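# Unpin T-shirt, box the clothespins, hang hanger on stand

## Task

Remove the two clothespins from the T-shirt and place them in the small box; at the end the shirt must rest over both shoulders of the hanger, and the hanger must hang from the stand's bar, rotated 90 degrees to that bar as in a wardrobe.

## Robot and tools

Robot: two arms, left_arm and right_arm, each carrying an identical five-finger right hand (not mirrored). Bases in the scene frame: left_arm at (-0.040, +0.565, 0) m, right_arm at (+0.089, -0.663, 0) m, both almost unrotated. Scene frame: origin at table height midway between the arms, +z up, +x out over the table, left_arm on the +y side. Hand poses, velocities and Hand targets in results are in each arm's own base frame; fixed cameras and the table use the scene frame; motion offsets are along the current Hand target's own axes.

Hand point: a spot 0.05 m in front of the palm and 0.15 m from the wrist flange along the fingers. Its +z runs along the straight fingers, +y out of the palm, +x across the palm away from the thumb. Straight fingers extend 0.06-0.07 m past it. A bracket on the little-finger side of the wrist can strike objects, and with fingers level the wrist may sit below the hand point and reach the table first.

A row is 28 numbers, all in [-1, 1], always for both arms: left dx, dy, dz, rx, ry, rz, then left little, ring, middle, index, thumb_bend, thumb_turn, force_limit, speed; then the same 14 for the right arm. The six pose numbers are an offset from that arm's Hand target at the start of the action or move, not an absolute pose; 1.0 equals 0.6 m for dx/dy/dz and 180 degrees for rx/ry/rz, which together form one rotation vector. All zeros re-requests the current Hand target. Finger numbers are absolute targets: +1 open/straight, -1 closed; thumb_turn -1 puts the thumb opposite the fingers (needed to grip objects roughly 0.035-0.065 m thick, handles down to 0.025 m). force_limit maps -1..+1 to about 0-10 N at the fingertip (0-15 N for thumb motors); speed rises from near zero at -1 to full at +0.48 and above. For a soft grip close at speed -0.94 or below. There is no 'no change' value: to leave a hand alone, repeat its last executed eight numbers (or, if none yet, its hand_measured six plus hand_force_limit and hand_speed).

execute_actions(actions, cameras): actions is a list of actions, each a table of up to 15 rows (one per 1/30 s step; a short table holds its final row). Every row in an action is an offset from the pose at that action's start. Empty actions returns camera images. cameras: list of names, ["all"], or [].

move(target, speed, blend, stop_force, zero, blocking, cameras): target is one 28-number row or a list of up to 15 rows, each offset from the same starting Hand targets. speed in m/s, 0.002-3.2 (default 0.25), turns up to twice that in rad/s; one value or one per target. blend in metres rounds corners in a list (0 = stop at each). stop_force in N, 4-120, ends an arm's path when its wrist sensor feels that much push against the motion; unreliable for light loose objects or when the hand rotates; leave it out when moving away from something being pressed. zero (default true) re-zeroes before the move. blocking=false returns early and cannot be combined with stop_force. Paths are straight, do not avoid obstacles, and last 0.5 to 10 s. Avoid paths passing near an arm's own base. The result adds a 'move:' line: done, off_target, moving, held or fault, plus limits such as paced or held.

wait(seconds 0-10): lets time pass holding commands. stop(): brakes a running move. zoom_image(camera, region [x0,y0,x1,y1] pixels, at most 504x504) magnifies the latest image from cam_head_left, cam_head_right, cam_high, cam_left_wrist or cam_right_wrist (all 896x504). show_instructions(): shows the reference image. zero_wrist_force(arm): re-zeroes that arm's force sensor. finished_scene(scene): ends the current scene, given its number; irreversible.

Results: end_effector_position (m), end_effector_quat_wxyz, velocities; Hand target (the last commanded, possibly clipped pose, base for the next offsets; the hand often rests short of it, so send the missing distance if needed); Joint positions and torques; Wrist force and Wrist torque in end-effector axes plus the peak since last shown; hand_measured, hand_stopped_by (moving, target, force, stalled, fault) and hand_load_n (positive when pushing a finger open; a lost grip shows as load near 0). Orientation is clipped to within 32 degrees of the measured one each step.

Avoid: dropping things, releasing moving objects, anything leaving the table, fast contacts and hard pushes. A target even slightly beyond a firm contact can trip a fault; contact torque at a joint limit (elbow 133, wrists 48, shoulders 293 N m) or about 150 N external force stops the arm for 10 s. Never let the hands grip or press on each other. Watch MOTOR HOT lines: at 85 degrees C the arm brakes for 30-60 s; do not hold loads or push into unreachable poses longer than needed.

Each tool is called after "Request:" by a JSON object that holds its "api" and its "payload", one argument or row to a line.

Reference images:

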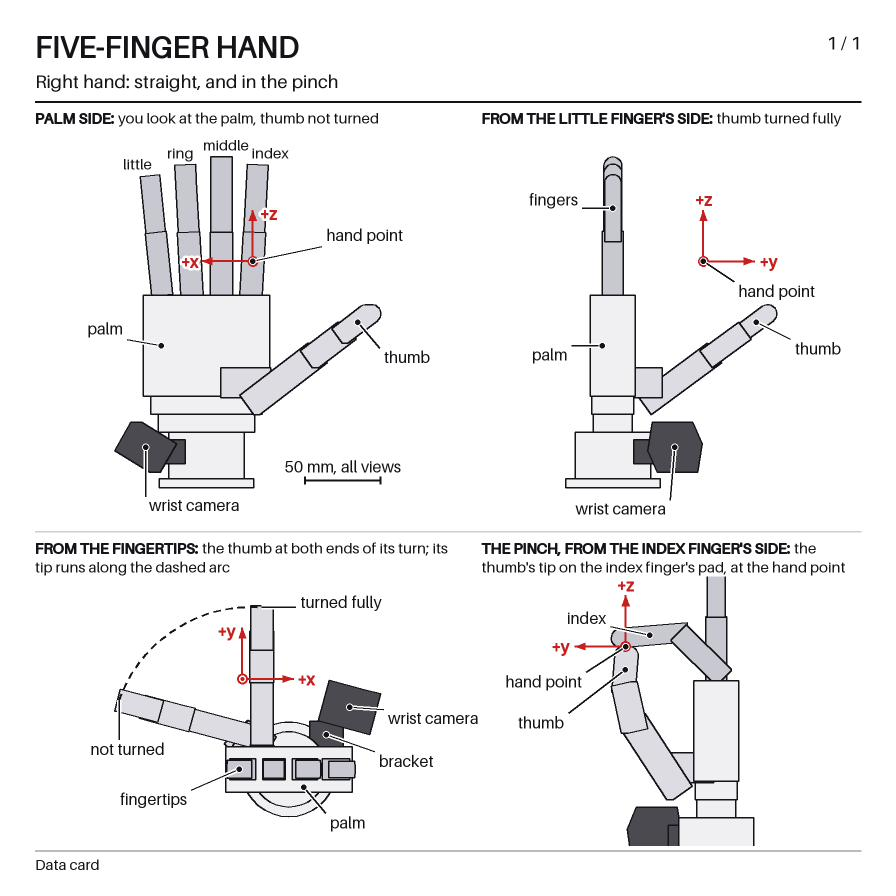

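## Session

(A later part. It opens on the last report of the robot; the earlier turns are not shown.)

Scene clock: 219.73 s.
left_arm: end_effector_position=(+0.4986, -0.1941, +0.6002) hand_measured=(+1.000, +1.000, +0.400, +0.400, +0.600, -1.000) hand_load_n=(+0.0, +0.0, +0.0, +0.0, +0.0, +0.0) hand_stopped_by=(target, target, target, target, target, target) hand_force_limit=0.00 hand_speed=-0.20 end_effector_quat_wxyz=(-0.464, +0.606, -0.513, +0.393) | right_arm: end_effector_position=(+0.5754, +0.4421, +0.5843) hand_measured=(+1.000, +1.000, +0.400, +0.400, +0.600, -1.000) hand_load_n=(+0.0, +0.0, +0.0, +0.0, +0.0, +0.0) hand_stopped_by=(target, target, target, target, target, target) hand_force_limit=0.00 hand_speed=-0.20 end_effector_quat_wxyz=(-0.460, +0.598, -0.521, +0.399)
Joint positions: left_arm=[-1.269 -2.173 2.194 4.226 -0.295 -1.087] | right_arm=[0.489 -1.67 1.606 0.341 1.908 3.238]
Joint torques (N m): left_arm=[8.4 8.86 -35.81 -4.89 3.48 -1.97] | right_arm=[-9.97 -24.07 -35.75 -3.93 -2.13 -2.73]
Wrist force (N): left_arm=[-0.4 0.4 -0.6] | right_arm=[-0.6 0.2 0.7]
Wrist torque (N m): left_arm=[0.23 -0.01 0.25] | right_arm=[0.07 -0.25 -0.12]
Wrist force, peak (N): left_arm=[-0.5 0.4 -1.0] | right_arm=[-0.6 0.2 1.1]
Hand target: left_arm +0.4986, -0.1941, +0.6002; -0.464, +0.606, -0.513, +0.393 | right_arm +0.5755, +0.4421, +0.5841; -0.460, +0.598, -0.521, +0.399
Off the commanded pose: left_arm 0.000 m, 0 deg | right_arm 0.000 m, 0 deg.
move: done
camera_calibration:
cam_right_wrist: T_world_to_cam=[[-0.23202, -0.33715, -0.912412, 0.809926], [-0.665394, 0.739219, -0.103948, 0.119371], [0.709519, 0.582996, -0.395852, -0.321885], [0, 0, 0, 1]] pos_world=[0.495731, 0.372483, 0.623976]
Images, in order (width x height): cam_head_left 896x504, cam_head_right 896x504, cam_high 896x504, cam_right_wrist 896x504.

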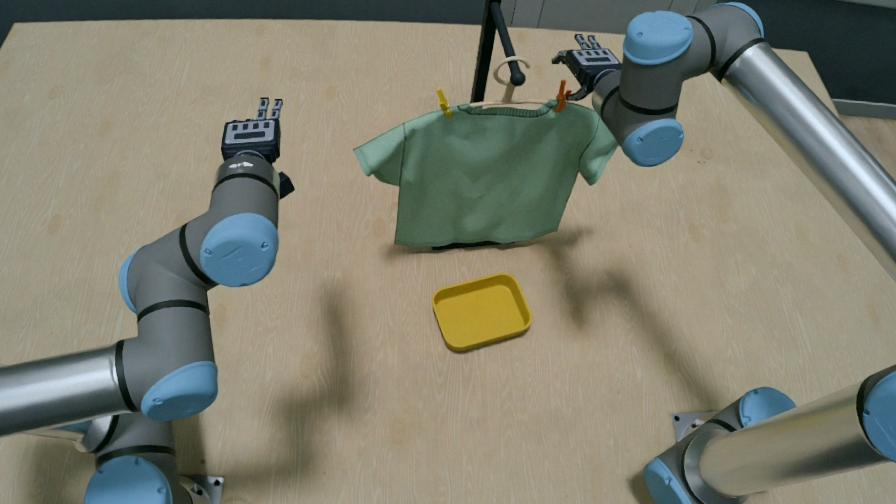

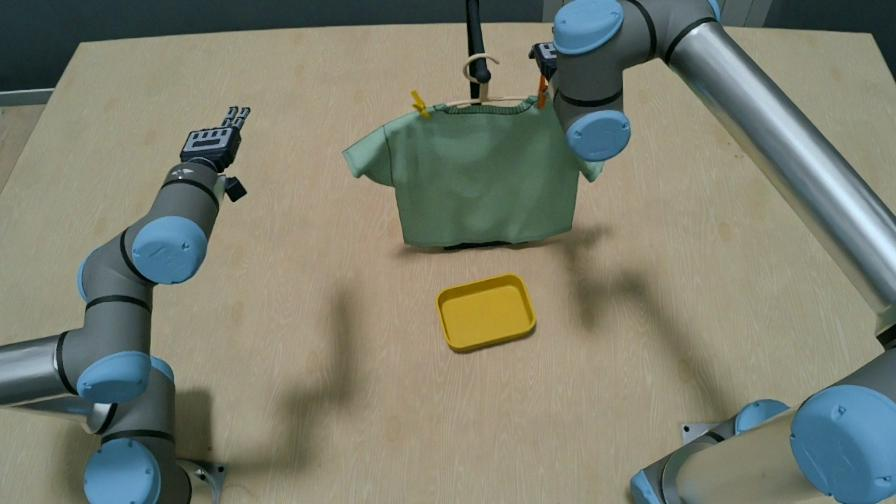

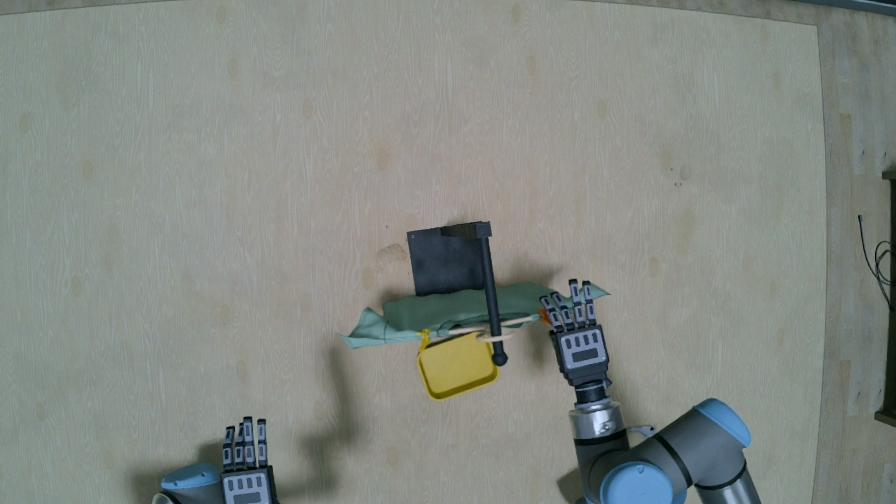

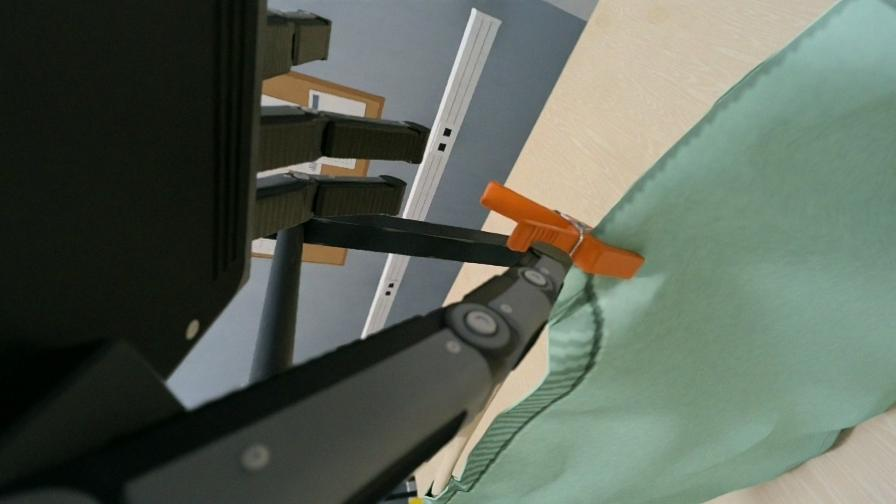

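Request:
{"api": "move", "payload": {
  "target": [0,0,0,0,0,0,1,1,0.4,0.4,0.6,-1,0,-0.2,0,-0.016,-0.01,-0.1111,0,0,1,1,0.4,0.4,0.3,-1,0,-0.2],
  "speed": 0.1,
  "cameras": ["cam_head_left","cam_head_right","cam_high","cam_right_wrist"]
}}

Request:
{"api": "zoom_image", "payload": {
  "camera": "cam_right_wrist",
  "region": [350, 50, 700, 350]
}}

Request:
{"api": "zoom_image", "payload": {
  "camera": "cam_head_left",
  "region": [520, 20, 660, 140]
}}

Scene clock: 267.80 s.
left_arm: end_effector_position=(+0.4986, -0.1941, +0.6002) hand_measured=(+1.000, +1.000, +0.400, +0.400, +0.600, -1.000) hand_load_n=(+0.0, +0.0, +0.0, +0.0, +0.0, +0.0) hand_stopped_by=(target, target, target, target, target, target) hand_force_limit=0.00 hand_speed=-0.20 end_effector_quat_wxyz=(-0.464, +0.606, -0.513, +0.393) | right_arm: end_effector_position=(+0.5723, +0.4416, +0.5949) hand_measured=(+1.000, +1.000, +0.400, +0.400, +0.300, -1.000) hand_load_n=(+0.0, -0.5, +0.0, +0.0, +0.0, +0.0) hand_stopped_by=(target, target, target, target, target, target) hand_force_limit=0.00 hand_speed=-0.20 end_effector_quat_wxyz=(-0.349, +0.669, -0.583, +0.302)
Joint positions: left_arm=[-1.269 -2.173 2.194 4.226 -0.295 -1.087] | right_arm=[0.452 -1.52 1.342 0.811 1.825 3.327]
Joint torques (N m): left_arm=[-5.9 4.14 -29.08 -4.7 3.61 -0.29] | right_arm=[-9.09 -35.05 -52.99 3.87 -2.14 2.94]
Wrist force (N): left_arm=[-0.5 0.3 -0.5] | right_arm=[0.3 0.6 0.8]
Wrist torque (N m): left_arm=[0.23 -0.01 0.25] | right_arm=[0.20 -0.28 -0.16]
Wrist force, peak (N): left_arm=[-0.4 0.4 -1.0] | right_arm=[0.1 0.9 0.8]
Hand target: left_arm +0.4986, -0.1941, +0.6002; -0.464, +0.606, -0.513, +0.393 | right_arm +0.5723, +0.4416, +0.5949; -0.349, +0.669, -0.583, +0.302
Off the commanded pose: left_arm 0.000 m, 0 deg | right_arm 0.000 m, 0 deg.
move: done
camera_calibration:
cam_right_wrist: T_world_to_cam=[[-0.523959, -0.378237, -0.763154, 0.915052], [-0.668058, 0.738307, 0.0927458, 0.00368694], [0.528362, 0.558426, -0.639527, -0.0557332], [0, 0, 0, 1]] pos_world=[0.51136, 0.374508, 0.662341]
Images, in order (width x height): cam_head_left 896x504, cam_head_right 896x504, cam_high 896x504, cam_right_wrist 896x504.

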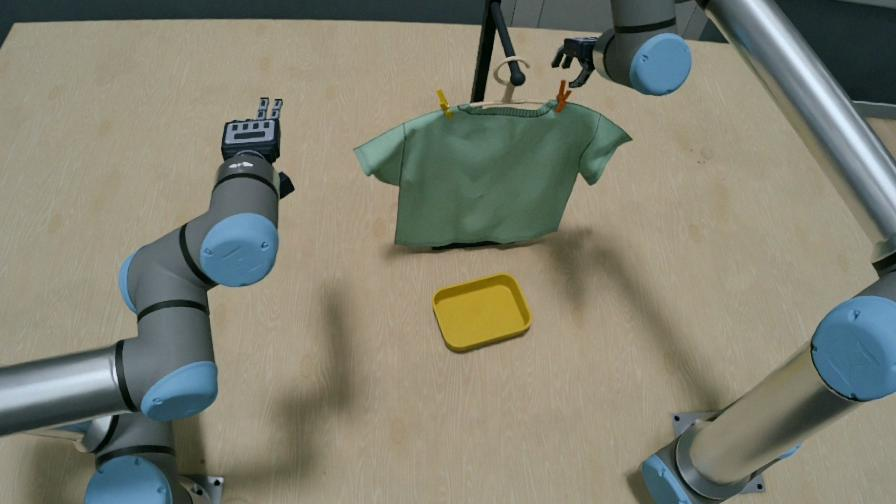

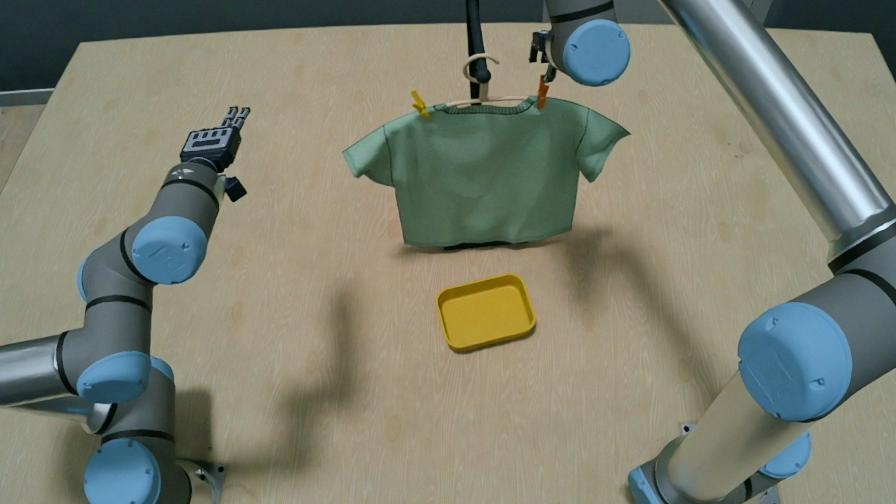

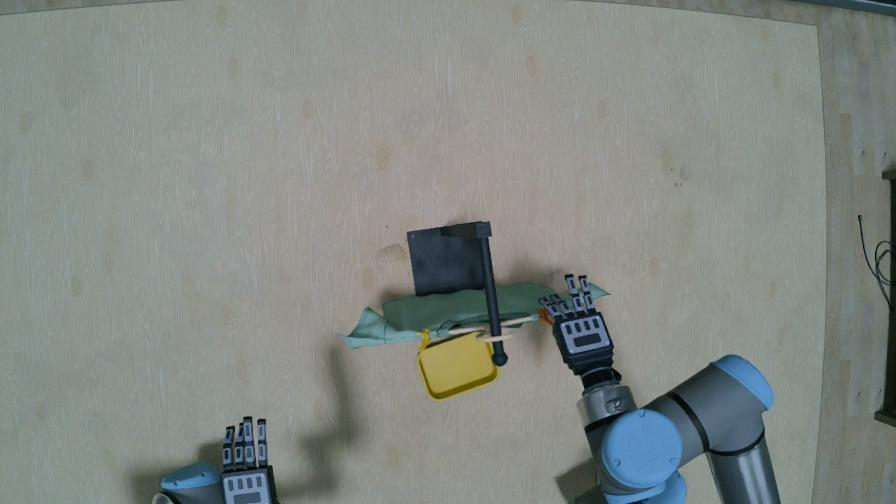

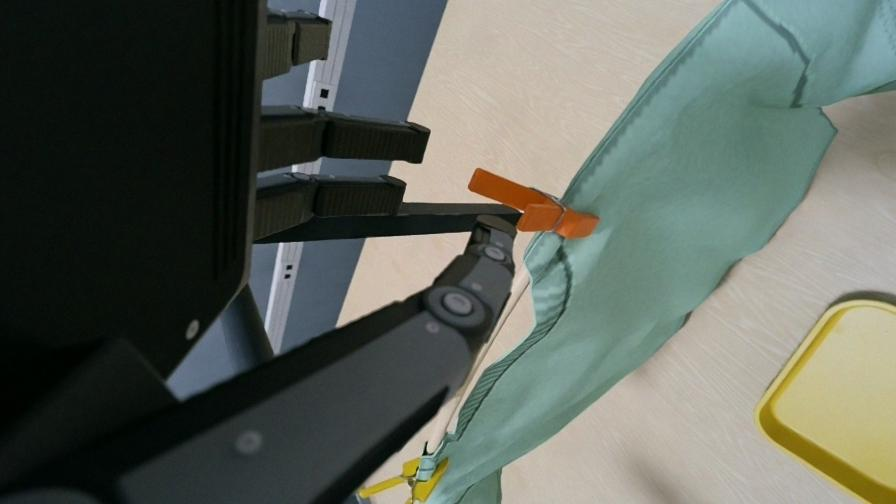

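Scaled by 1.440 from the camera's 896x504 image, which has a finer 1280x720 frame.

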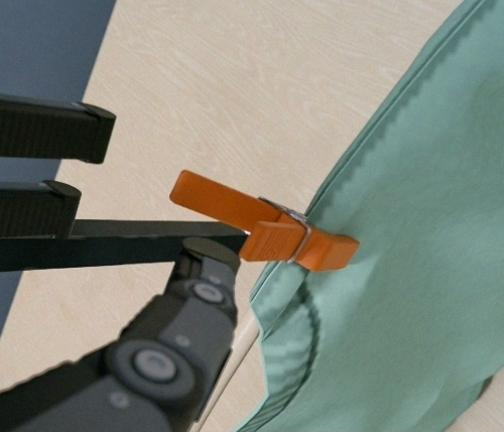

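Scaled by 3.600 from the camera's 896x504 image, which has a finer 1280x720 frame.

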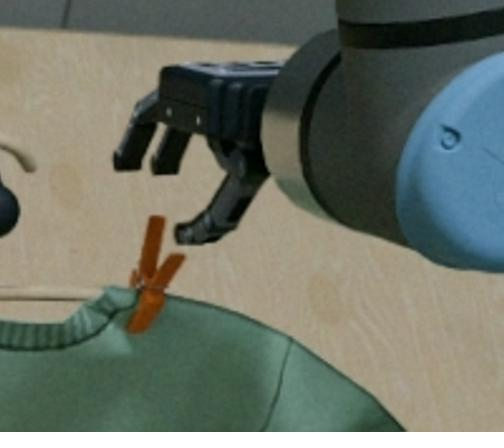

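Request:
{"api": "move", "payload": {
  "target": [0,0,0,0,0,0,1,1,0.4,0.4,0.6,-1,0,-0.2,0.0035,0.0315,0.0155,0,0,0,1,1,0.4,0.4,0.3,-1,0,-0.2],
  "speed": 0.05,
  "cameras": ["cam_head_left","cam_high","cam_right_wrist"]
}}

Request:
{"api": "zoom_image", "payload": {
  "camera": "cam_right_wrist",
  "region": [350, 80, 650, 350]
}}

Request:
{"api": "zoom_image", "payload": {
  "camera": "cam_head_left",
  "region": [530, 40, 630, 130]
}}

Scene clock: 292.50 s.
left_arm: end_effector_position=(+0.4986, -0.1941, +0.6002) hand_measured=(+1.000, +1.000, +0.400, +0.400, +0.600, -1.000) hand_load_n=(+0.0, +0.0, +0.0, +0.0, +0.0, +0.0) hand_stopped_by=(target, target, target, target, target, target) hand_force_limit=0.00 hand_speed=-0.20 end_effector_quat_wxyz=(-0.464, +0.606, -0.513, +0.393) | right_arm: end_effector_position=(+0.5694, +0.4391, +0.5742) hand_measured=(+1.000, +1.000, +0.400, +0.400, +0.300, -1.000) hand_load_n=(+0.0, +0.0, +0.0, +0.0, +0.0, +0.0) hand_stopped_by=(target, target, target, target, target, target) hand_force_limit=0.00 hand_speed=-0.20 end_effector_quat_wxyz=(-0.349, +0.669, -0.583, +0.302)
Joint positions: left_arm=[-1.269 -2.173 2.194 4.226 -0.295 -1.087] | right_arm=[0.451 -1.532 1.391 0.774 1.824 3.326]
Joint torques (N m): left_arm=[-6.79 7.43 -30.82 -5.02 3.69 0.09] | right_arm=[-10.28 -56.17 -32.51 -2.09 -1.79 -3.04]
Wrist force (N): left_arm=[-0.3 0.1 -0.9] | right_arm=[0.3 0.6 0.7]
Wrist torque (N m): left_arm=[0.19 -0.02 0.24] | right_arm=[0.21 -0.27 -0.07]
Wrist force, peak (N): left_arm=[-0.4 0.0 -1.0] | right_arm=[0.2 1.0 1.0]
Hand target: left_arm +0.4986, -0.1941, +0.6002; -0.464, +0.606, -0.513, +0.393 | right_arm +0.5694, +0.4391, +0.5741; -0.349, +0.669, -0.583, +0.302
Off the commanded pose: left_arm 0.000 m, 0 deg | right_arm 0.000 m, 0 deg.
move: done
camera_calibration:
cam_right_wrist: T_world_to_cam=[[-0.52426, -0.378326, -0.762903, 0.89698], [-0.667992, 0.738349, 0.0928885, 0.00535781], [0.528147, 0.558311, -0.639805, -0.0657569], [0, 0, 0, 1]] pos_world=[0.508559, 0.372107, 0.64174]
Images, in order (width x height): cam_head_left 896x504, cam_high 896x504, cam_right_wrist 896x504.

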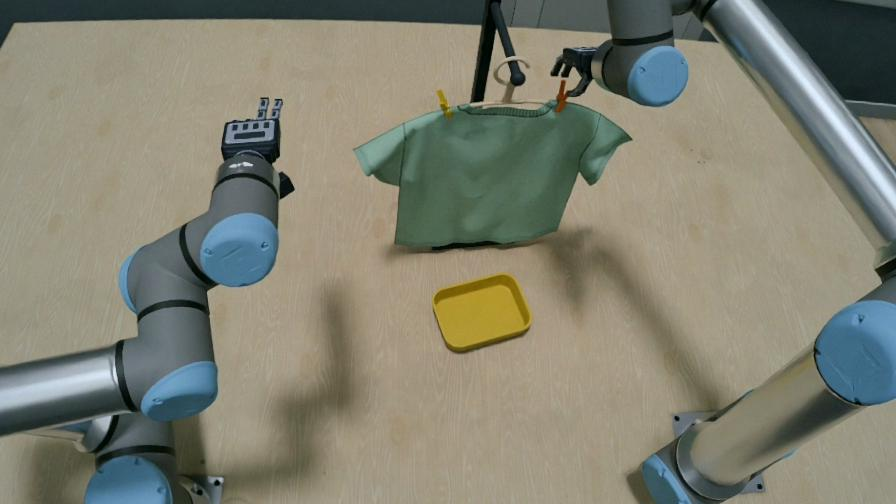

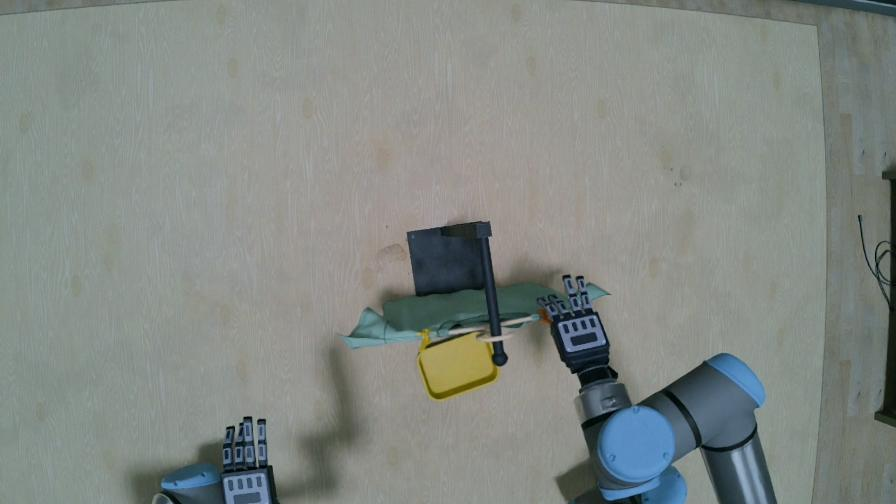

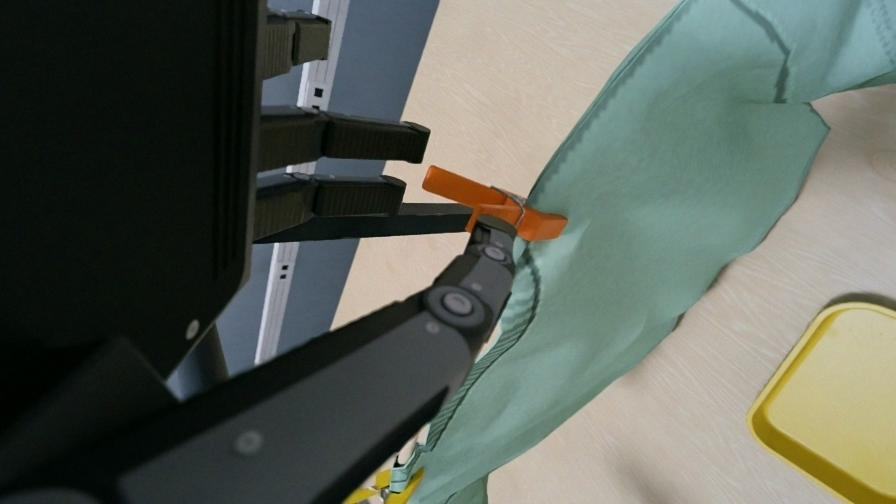

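Scaled by 1.680 from the camera's 896x504 image, which has a finer 1280x720 frame.

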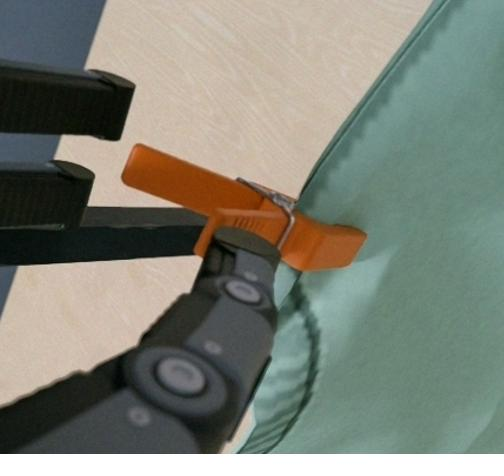

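Scaled by 5.040 from the camera's 896x504 image, which has a finer 1280x720 frame.

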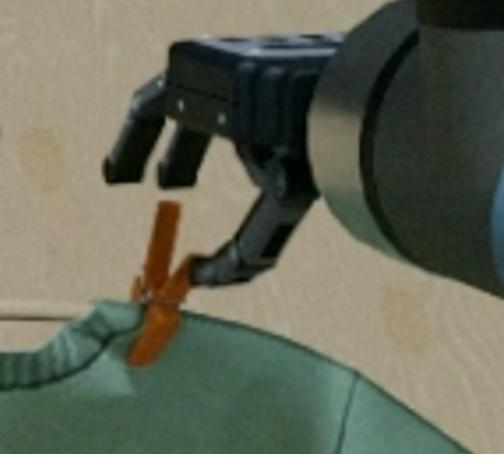

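Request:
{"api": "move", "payload": {
  "target": [0,0,0,0,0,0,1,1,0.4,0.4,0.6,-1,0,-0.2,0.005,0.0186,0.013,0,0,0,1,1,0.4,0.4,0.3,-1,0,-0.2],
  "speed": 0.04,
  "cameras": ["cam_head_left","cam_head_right","cam_right_wrist"]
}}

Request:
{"api": "zoom_image", "payload": {
  "camera": "cam_right_wrist",
  "region": [350, 80, 650, 350]
}}

Request:
{"api": "zoom_image", "payload": {
  "camera": "cam_head_left",
  "region": [530, 40, 630, 130]
}}

Scene clock: 312.60 s.
left_arm: end_effector_position=(+0.4986, -0.1941, +0.6002) hand_measured=(+1.000, +1.000, +0.400, +0.400, +0.600, -1.000) hand_load_n=(+0.0, -0.5, +0.0, +0.0, +0.0, +0.0) hand_stopped_by=(target, target, target, target, target, target) hand_force_limit=0.00 hand_speed=-0.20 end_effector_quat_wxyz=(-0.464, +0.606, -0.513, +0.393) | right_arm: end_effector_position=(+0.5698, +0.4362, +0.5606) hand_measured=(+1.000, +1.000, +0.400, +0.400, +0.300, -1.000) hand_load_n=(+0.0, +0.0, +0.0, +0.0, +0.0, +0.0) hand_stopped_by=(target, target, target, target, target, target) hand_force_limit=0.00 hand_speed=-0.20 end_effector_quat_wxyz=(-0.349, +0.669, -0.583, +0.302)
Joint positions: left_arm=[-1.269 -2.173 2.194 4.226 -0.295 -1.087] | right_arm=[0.445 -1.538 1.421 0.749 1.819 3.323]
Joint torques (N m): left_arm=[-7.16 6.37 -30.11 -4.62 3.63 -0.18] | right_arm=[-8.34 -53.28 -34.39 -1.9 -1.67 -2.88]
Wrist force (N): left_arm=[-0.4 0.4 -0.6] | right_arm=[0.1 0.6 0.4]
Wrist torque (N m): left_arm=[0.23 -0.01 0.24] | right_arm=[0.25 -0.25 -0.04]
Wrist force, peak (N): left_arm=[-0.7 0.4 -0.9] | right_arm=[0.4 1.0 0.8]
Hand target: left_arm +0.4986, -0.1941, +0.6002; -0.464, +0.606, -0.513, +0.393 | right_arm +0.5698, +0.4362, +0.5604; -0.349, +0.669, -0.583, +0.302
Off the commanded pose: left_arm 0.000 m, 0 deg | right_arm 0.000 m, 0 deg.
move: done
camera_calibration:
cam_right_wrist: T_world_to_cam=[[-0.52426, -0.378326, -0.762903, 0.885664], [-0.667992, 0.738349, 0.0928885, 0.0089627], [0.528147, 0.558311, -0.639805, -0.0729976], [0, 0, 0, 1]] pos_world=[0.508859, 0.369207, 0.62814]
Images, in order (width x height): cam_head_left 896x504, cam_head_right 896x504, cam_right_wrist 896x504.

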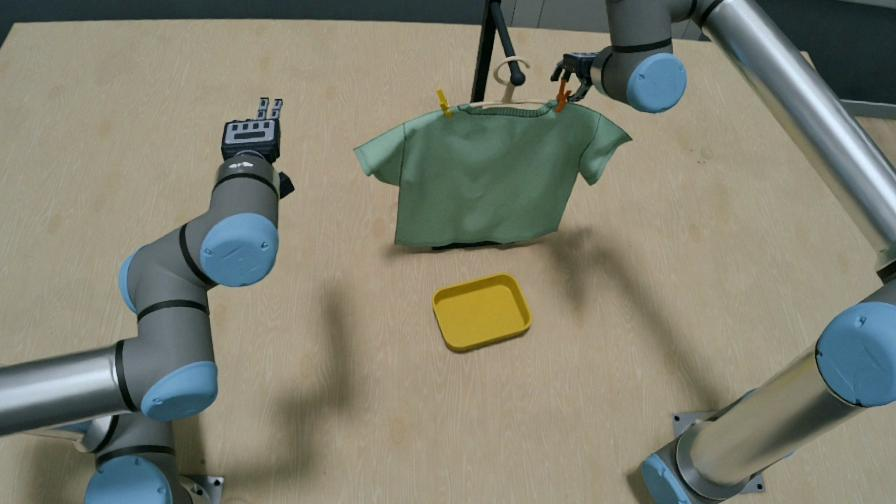

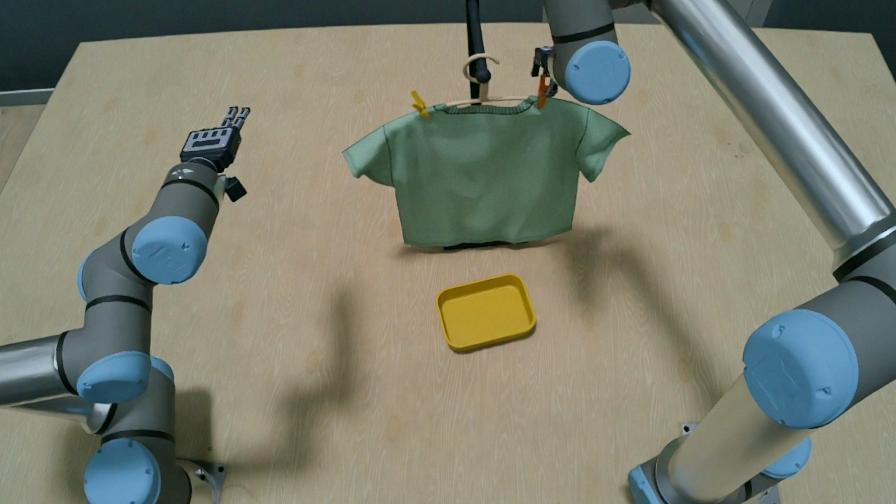

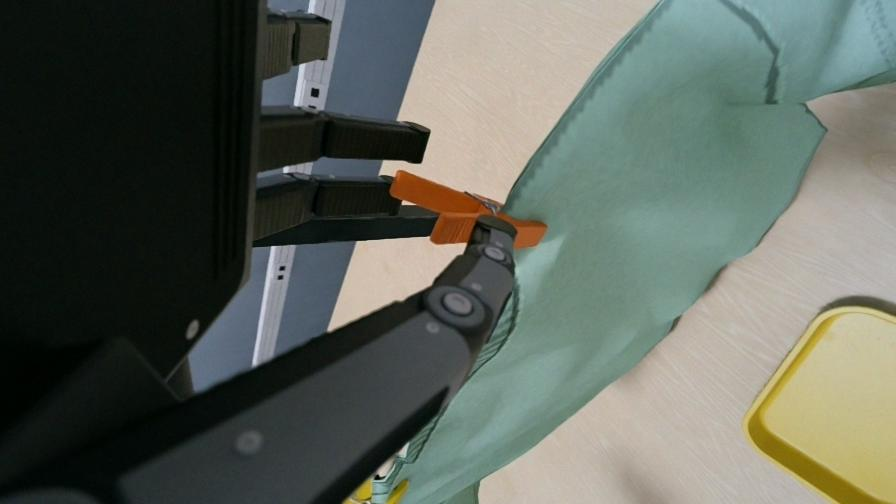

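Scaled by 1.680 from the camera's 896x504 image, which has a finer 1280x720 frame.

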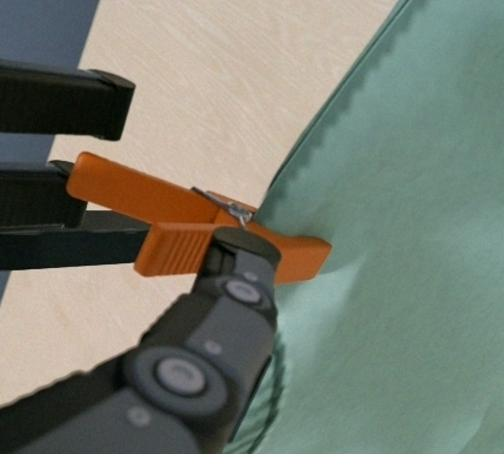

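Scaled by 5.040 from the camera's 896x504 image, which has a finer 1280x720 frame.

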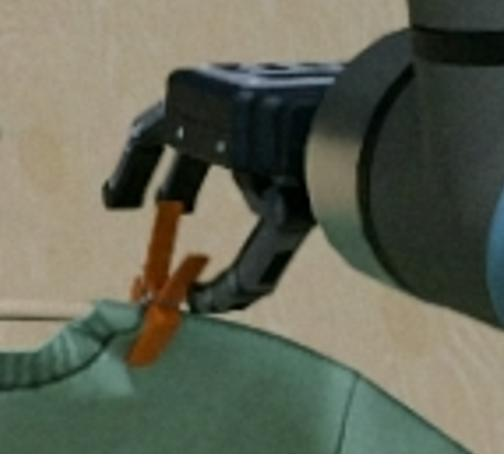

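Request:
{"api": "move", "payload": {
  "target": [0,0,0,0,0,0,1,1,0.4,0.4,0.6,-1,0,-0.2,0,0,0,0,0,0,1,1,0.1,0.1,0.3,-1,-0.2,-0.6],
  "speed": 0.04,
  "cameras": ["cam_head_left","cam_high","cam_right_wrist"]
}}

Request:
{"api": "zoom_image", "payload": {
  "camera": "cam_right_wrist",
  "region": [350, 80, 650, 350]
}}

Request:
{"api": "zoom_image", "payload": {
  "camera": "cam_head_left",
  "region": [530, 40, 630, 130]
}}

Scene clock: 323.43 s.
left_arm: end_effector_position=(+0.4986, -0.1941, +0.6002) hand_measured=(+1.000, +1.000, +0.400, +0.400, +0.600, -1.000) hand_load_n=(+0.0, +0.0, +0.0, +0.0, +0.0, +0.0) hand_stopped_by=(target, target, target, target, target, target) hand_force_limit=0.00 hand_speed=-0.20 end_effector_quat_wxyz=(-0.464, +0.606, -0.513, +0.393) | right_arm: end_effector_position=(+0.5698, +0.4362, +0.5604) hand_measured=(+1.000, +1.000, +0.102, +0.100, +0.302, -1.000) hand_load_n=(+0.0, +0.0, +4.0, +2.0, +6.0, +0.5) hand_stopped_by=(target, target, force, target, target, target) hand_force_limit=-0.20 hand_speed=-0.60 end_effector_quat_wxyz=(-0.349, +0.669, -0.583, +0.302)
Joint positions: left_arm=[-1.269 -2.173 2.194 4.226 -0.295 -1.087] | right_arm=[0.445 -1.538 1.422 0.749 1.819 3.323]
Joint torques (N m): left_arm=[-5.68 1.81 -29.2 -5.46 3.51 0.04] | right_arm=[-9.18 -53.97 -34.84 -1.37 -1.82 -3.01]
Wrist force (N): left_arm=[-0.4 0.1 -0.7] | right_arm=[0.0 0.4 0.5]
Wrist torque (N m): left_arm=[0.19 -0.01 0.24] | right_arm=[0.22 -0.24 -0.05]
Wrist force, peak (N): left_arm=[-0.5 0.4 -0.9] | right_arm=[0.3 0.9 0.9]
Hand target: left_arm +0.4986, -0.1941, +0.6002; -0.464, +0.606, -0.513, +0.393 | right_arm +0.5698, +0.4362, +0.5604; -0.349, +0.669, -0.583, +0.302
Off the commanded pose: left_arm 0.000 m, 0 deg | right_arm 0.000 m, 0 deg.
move: done
camera_calibration:
cam_right_wrist: T_world_to_cam=[[-0.52426, -0.378326, -0.762903, 0.885474], [-0.667992, 0.738349, 0.0928885, 0.00905512], [0.528147, 0.558311, -0.639805, -0.0730698], [0, 0, 0, 1]] pos_world=[0.508859, 0.369107, 0.62794]
Images, in order (width x height): cam_head_left 896x504, cam_high 896x504, cam_right_wrist 896x504.

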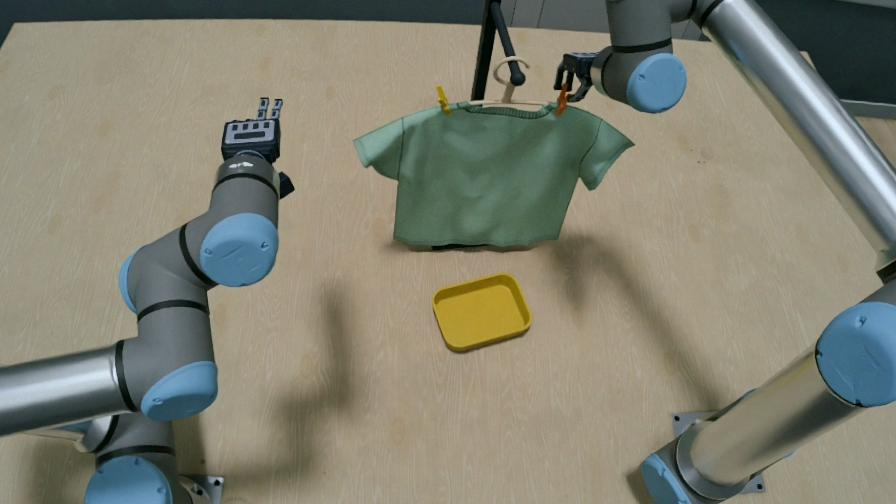

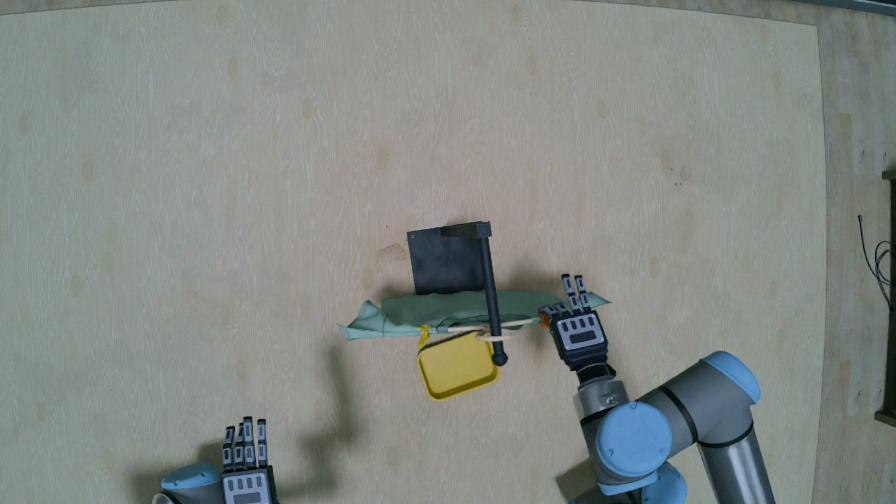

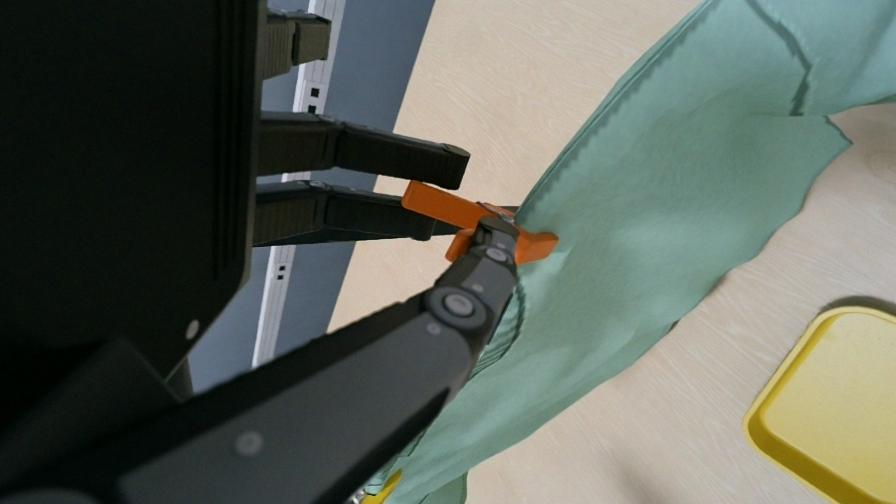

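Scaled by 1.680 from the camera's 896x504 image, which has a finer 1280x720 frame.

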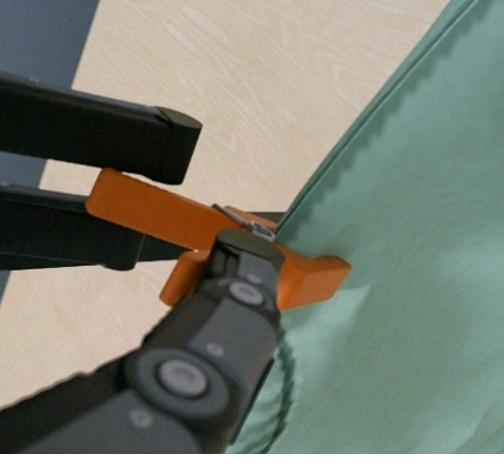

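Scaled by 5.040 from the camera's 896x504 image, which has a finer 1280x720 frame.

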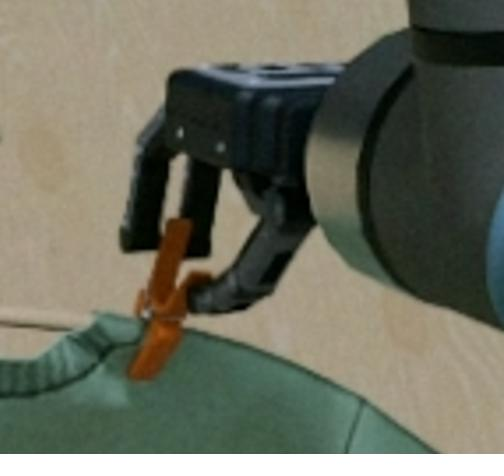

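Request:
{"api": "move", "payload": {
  "target": [0,0,0,0,0,0,1,1,0.4,0.4,0.6,-1,0,-0.2,0,0,0,0,0,0,1,1,-0.1,-0.1,0.3,-1,0.4,-0.6],
  "speed": 0.04,
  "cameras": ["cam_head_left","cam_high","cam_right_wrist"]
}}

Request:
{"api": "zoom_image", "payload": {
  "camera": "cam_right_wrist",
  "region": [350, 80, 650, 350]
}}

Request:
{"api": "zoom_image", "payload": {
  "camera": "cam_head_left",
  "region": [530, 40, 630, 130]
}}

Scene clock: 330.13 s.
left_arm: end_effector_position=(+0.4986, -0.1941, +0.6002) hand_measured=(+1.000, +1.000, +0.400, +0.400, +0.600, -1.000) hand_load_n=(+0.0, +0.0, +0.0, +0.0, +0.0, +0.5) hand_stopped_by=(target, target, target, target, target, target) hand_force_limit=0.00 hand_speed=-0.20 end_effector_quat_wxyz=(-0.464, +0.606, -0.513, +0.393) | right_arm: end_effector_position=(+0.5698, +0.4362, +0.5604) hand_measured=(+1.000, +1.000, -0.100, -0.004, +0.302, -1.000) hand_load_n=(+0.0, +0.0, +0.5, +14.0, +9.5, -2.0) hand_stopped_by=(target, target, target, force, target, target) hand_force_limit=0.40 hand_speed=-0.60 end_effector_quat_wxyz=(-0.349, +0.669, -0.583, +0.302)
Joint positions: left_arm=[-1.269 -2.173 2.194 4.226 -0.295 -1.087] | right_arm=[0.445 -1.538 1.422 0.749 1.819 3.323]
Joint torques (N m): left_arm=[-5.7 0.68 -30.63 -4.85 3.44 -0.33] | right_arm=[-4.52 -49.89 -40.95 3.7 -0.4 -2.61]
Wrist force (N): left_arm=[-0.3 0.3 -0.7] | right_arm=[0.1 1.0 0.5]
Wrist torque (N m): left_arm=[0.22 -0.02 0.25] | right_arm=[0.29 -0.24 -0.04]
Wrist force, peak (N): left_arm=[-0.7 0.5 -0.8] | right_arm=[0.3 0.8 1.1]
Hand target: left_arm +0.4986, -0.1941, +0.6002; -0.464, +0.606, -0.513, +0.393 | right_arm +0.5698, +0.4362, +0.5604; -0.349, +0.669, -0.583, +0.302
Off the commanded pose: left_arm 0.000 m, 0 deg | right_arm 0.000 m, 0 deg.
move: done
camera_calibration:
cam_right_wrist: T_world_to_cam=[[-0.52426, -0.378326, -0.762903, 0.885474], [-0.667992, 0.738349, 0.0928885, 0.00905512], [0.528147, 0.558311, -0.639805, -0.0730698], [0, 0, 0, 1]] pos_world=[0.508859, 0.369107, 0.62794]
Images, in order (width x height): cam_head_left 896x504, cam_high 896x504, cam_right_wrist 896x504.

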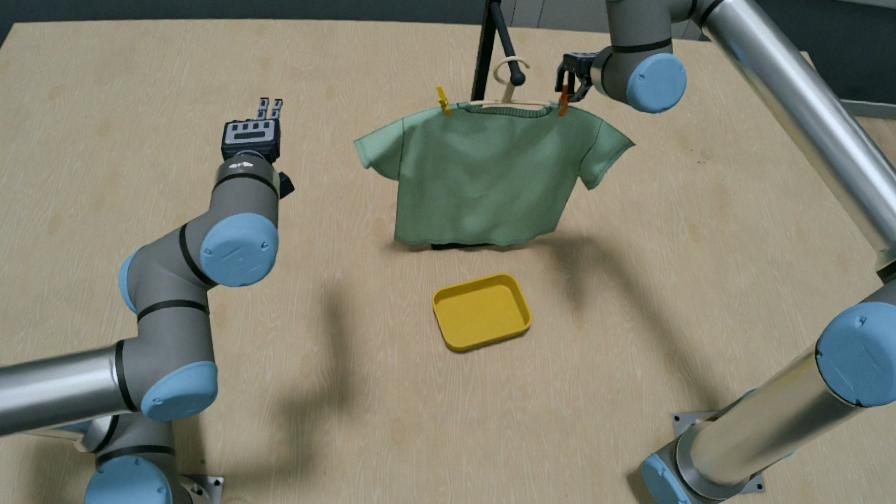

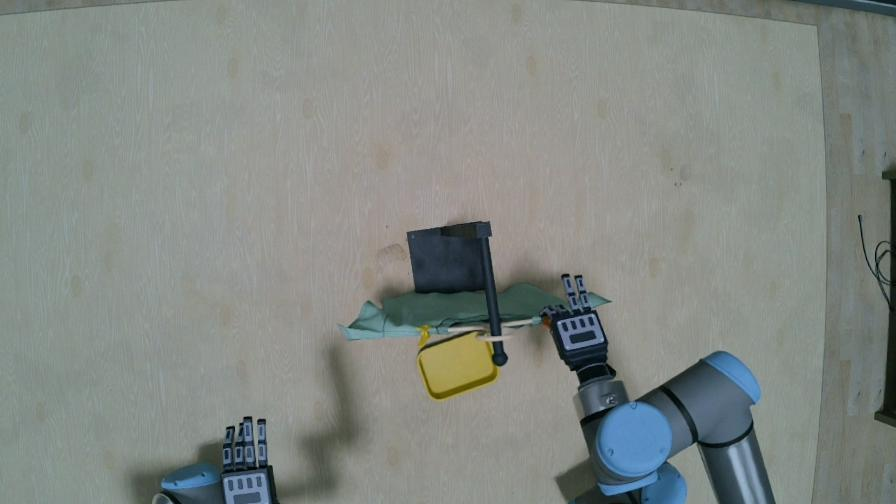

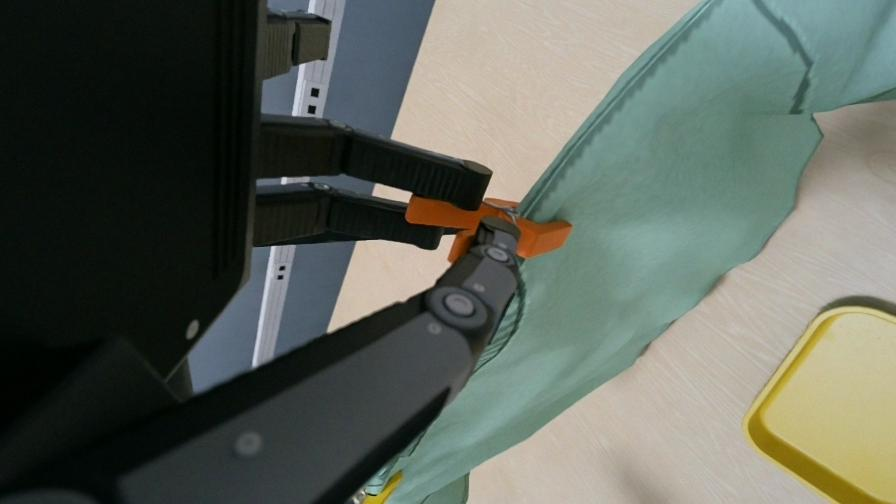

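Scaled by 1.680 from the camera's 896x504 image, which has a finer 1280x720 frame.

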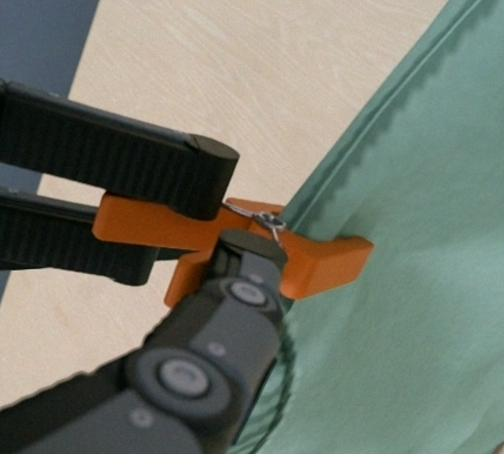

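Scaled by 5.040 from the camera's 896x504 image, which has a finer 1280x720 frame.

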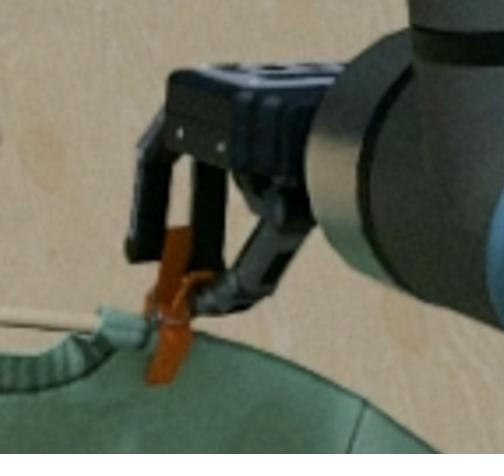

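Request:
{"api": "zoom_image", "payload": {
  "camera": "cam_right_wrist",
  "region": [390, 160, 590, 300]
}}

Request:
{"api": "zoom_image", "payload": {
  "camera": "cam_high",
  "region": [520, 280, 600, 350]
}}

Scaled by 2.520 from the camera's 896x504 image, which has a finer 1280x720 frame.

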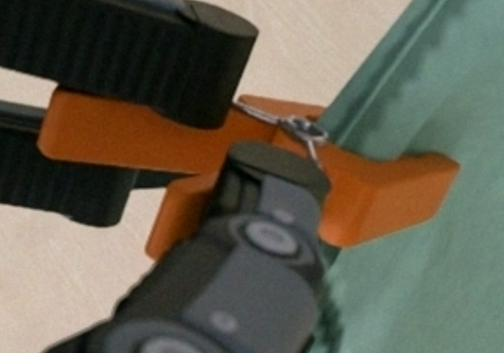

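Scaled by 6.300 from the camera's 896x504 image, which has a finer 1280x720 frame.

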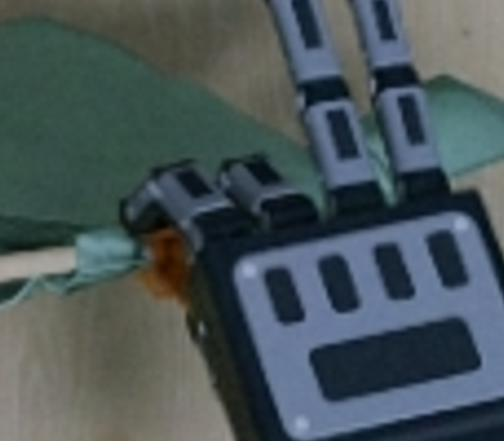

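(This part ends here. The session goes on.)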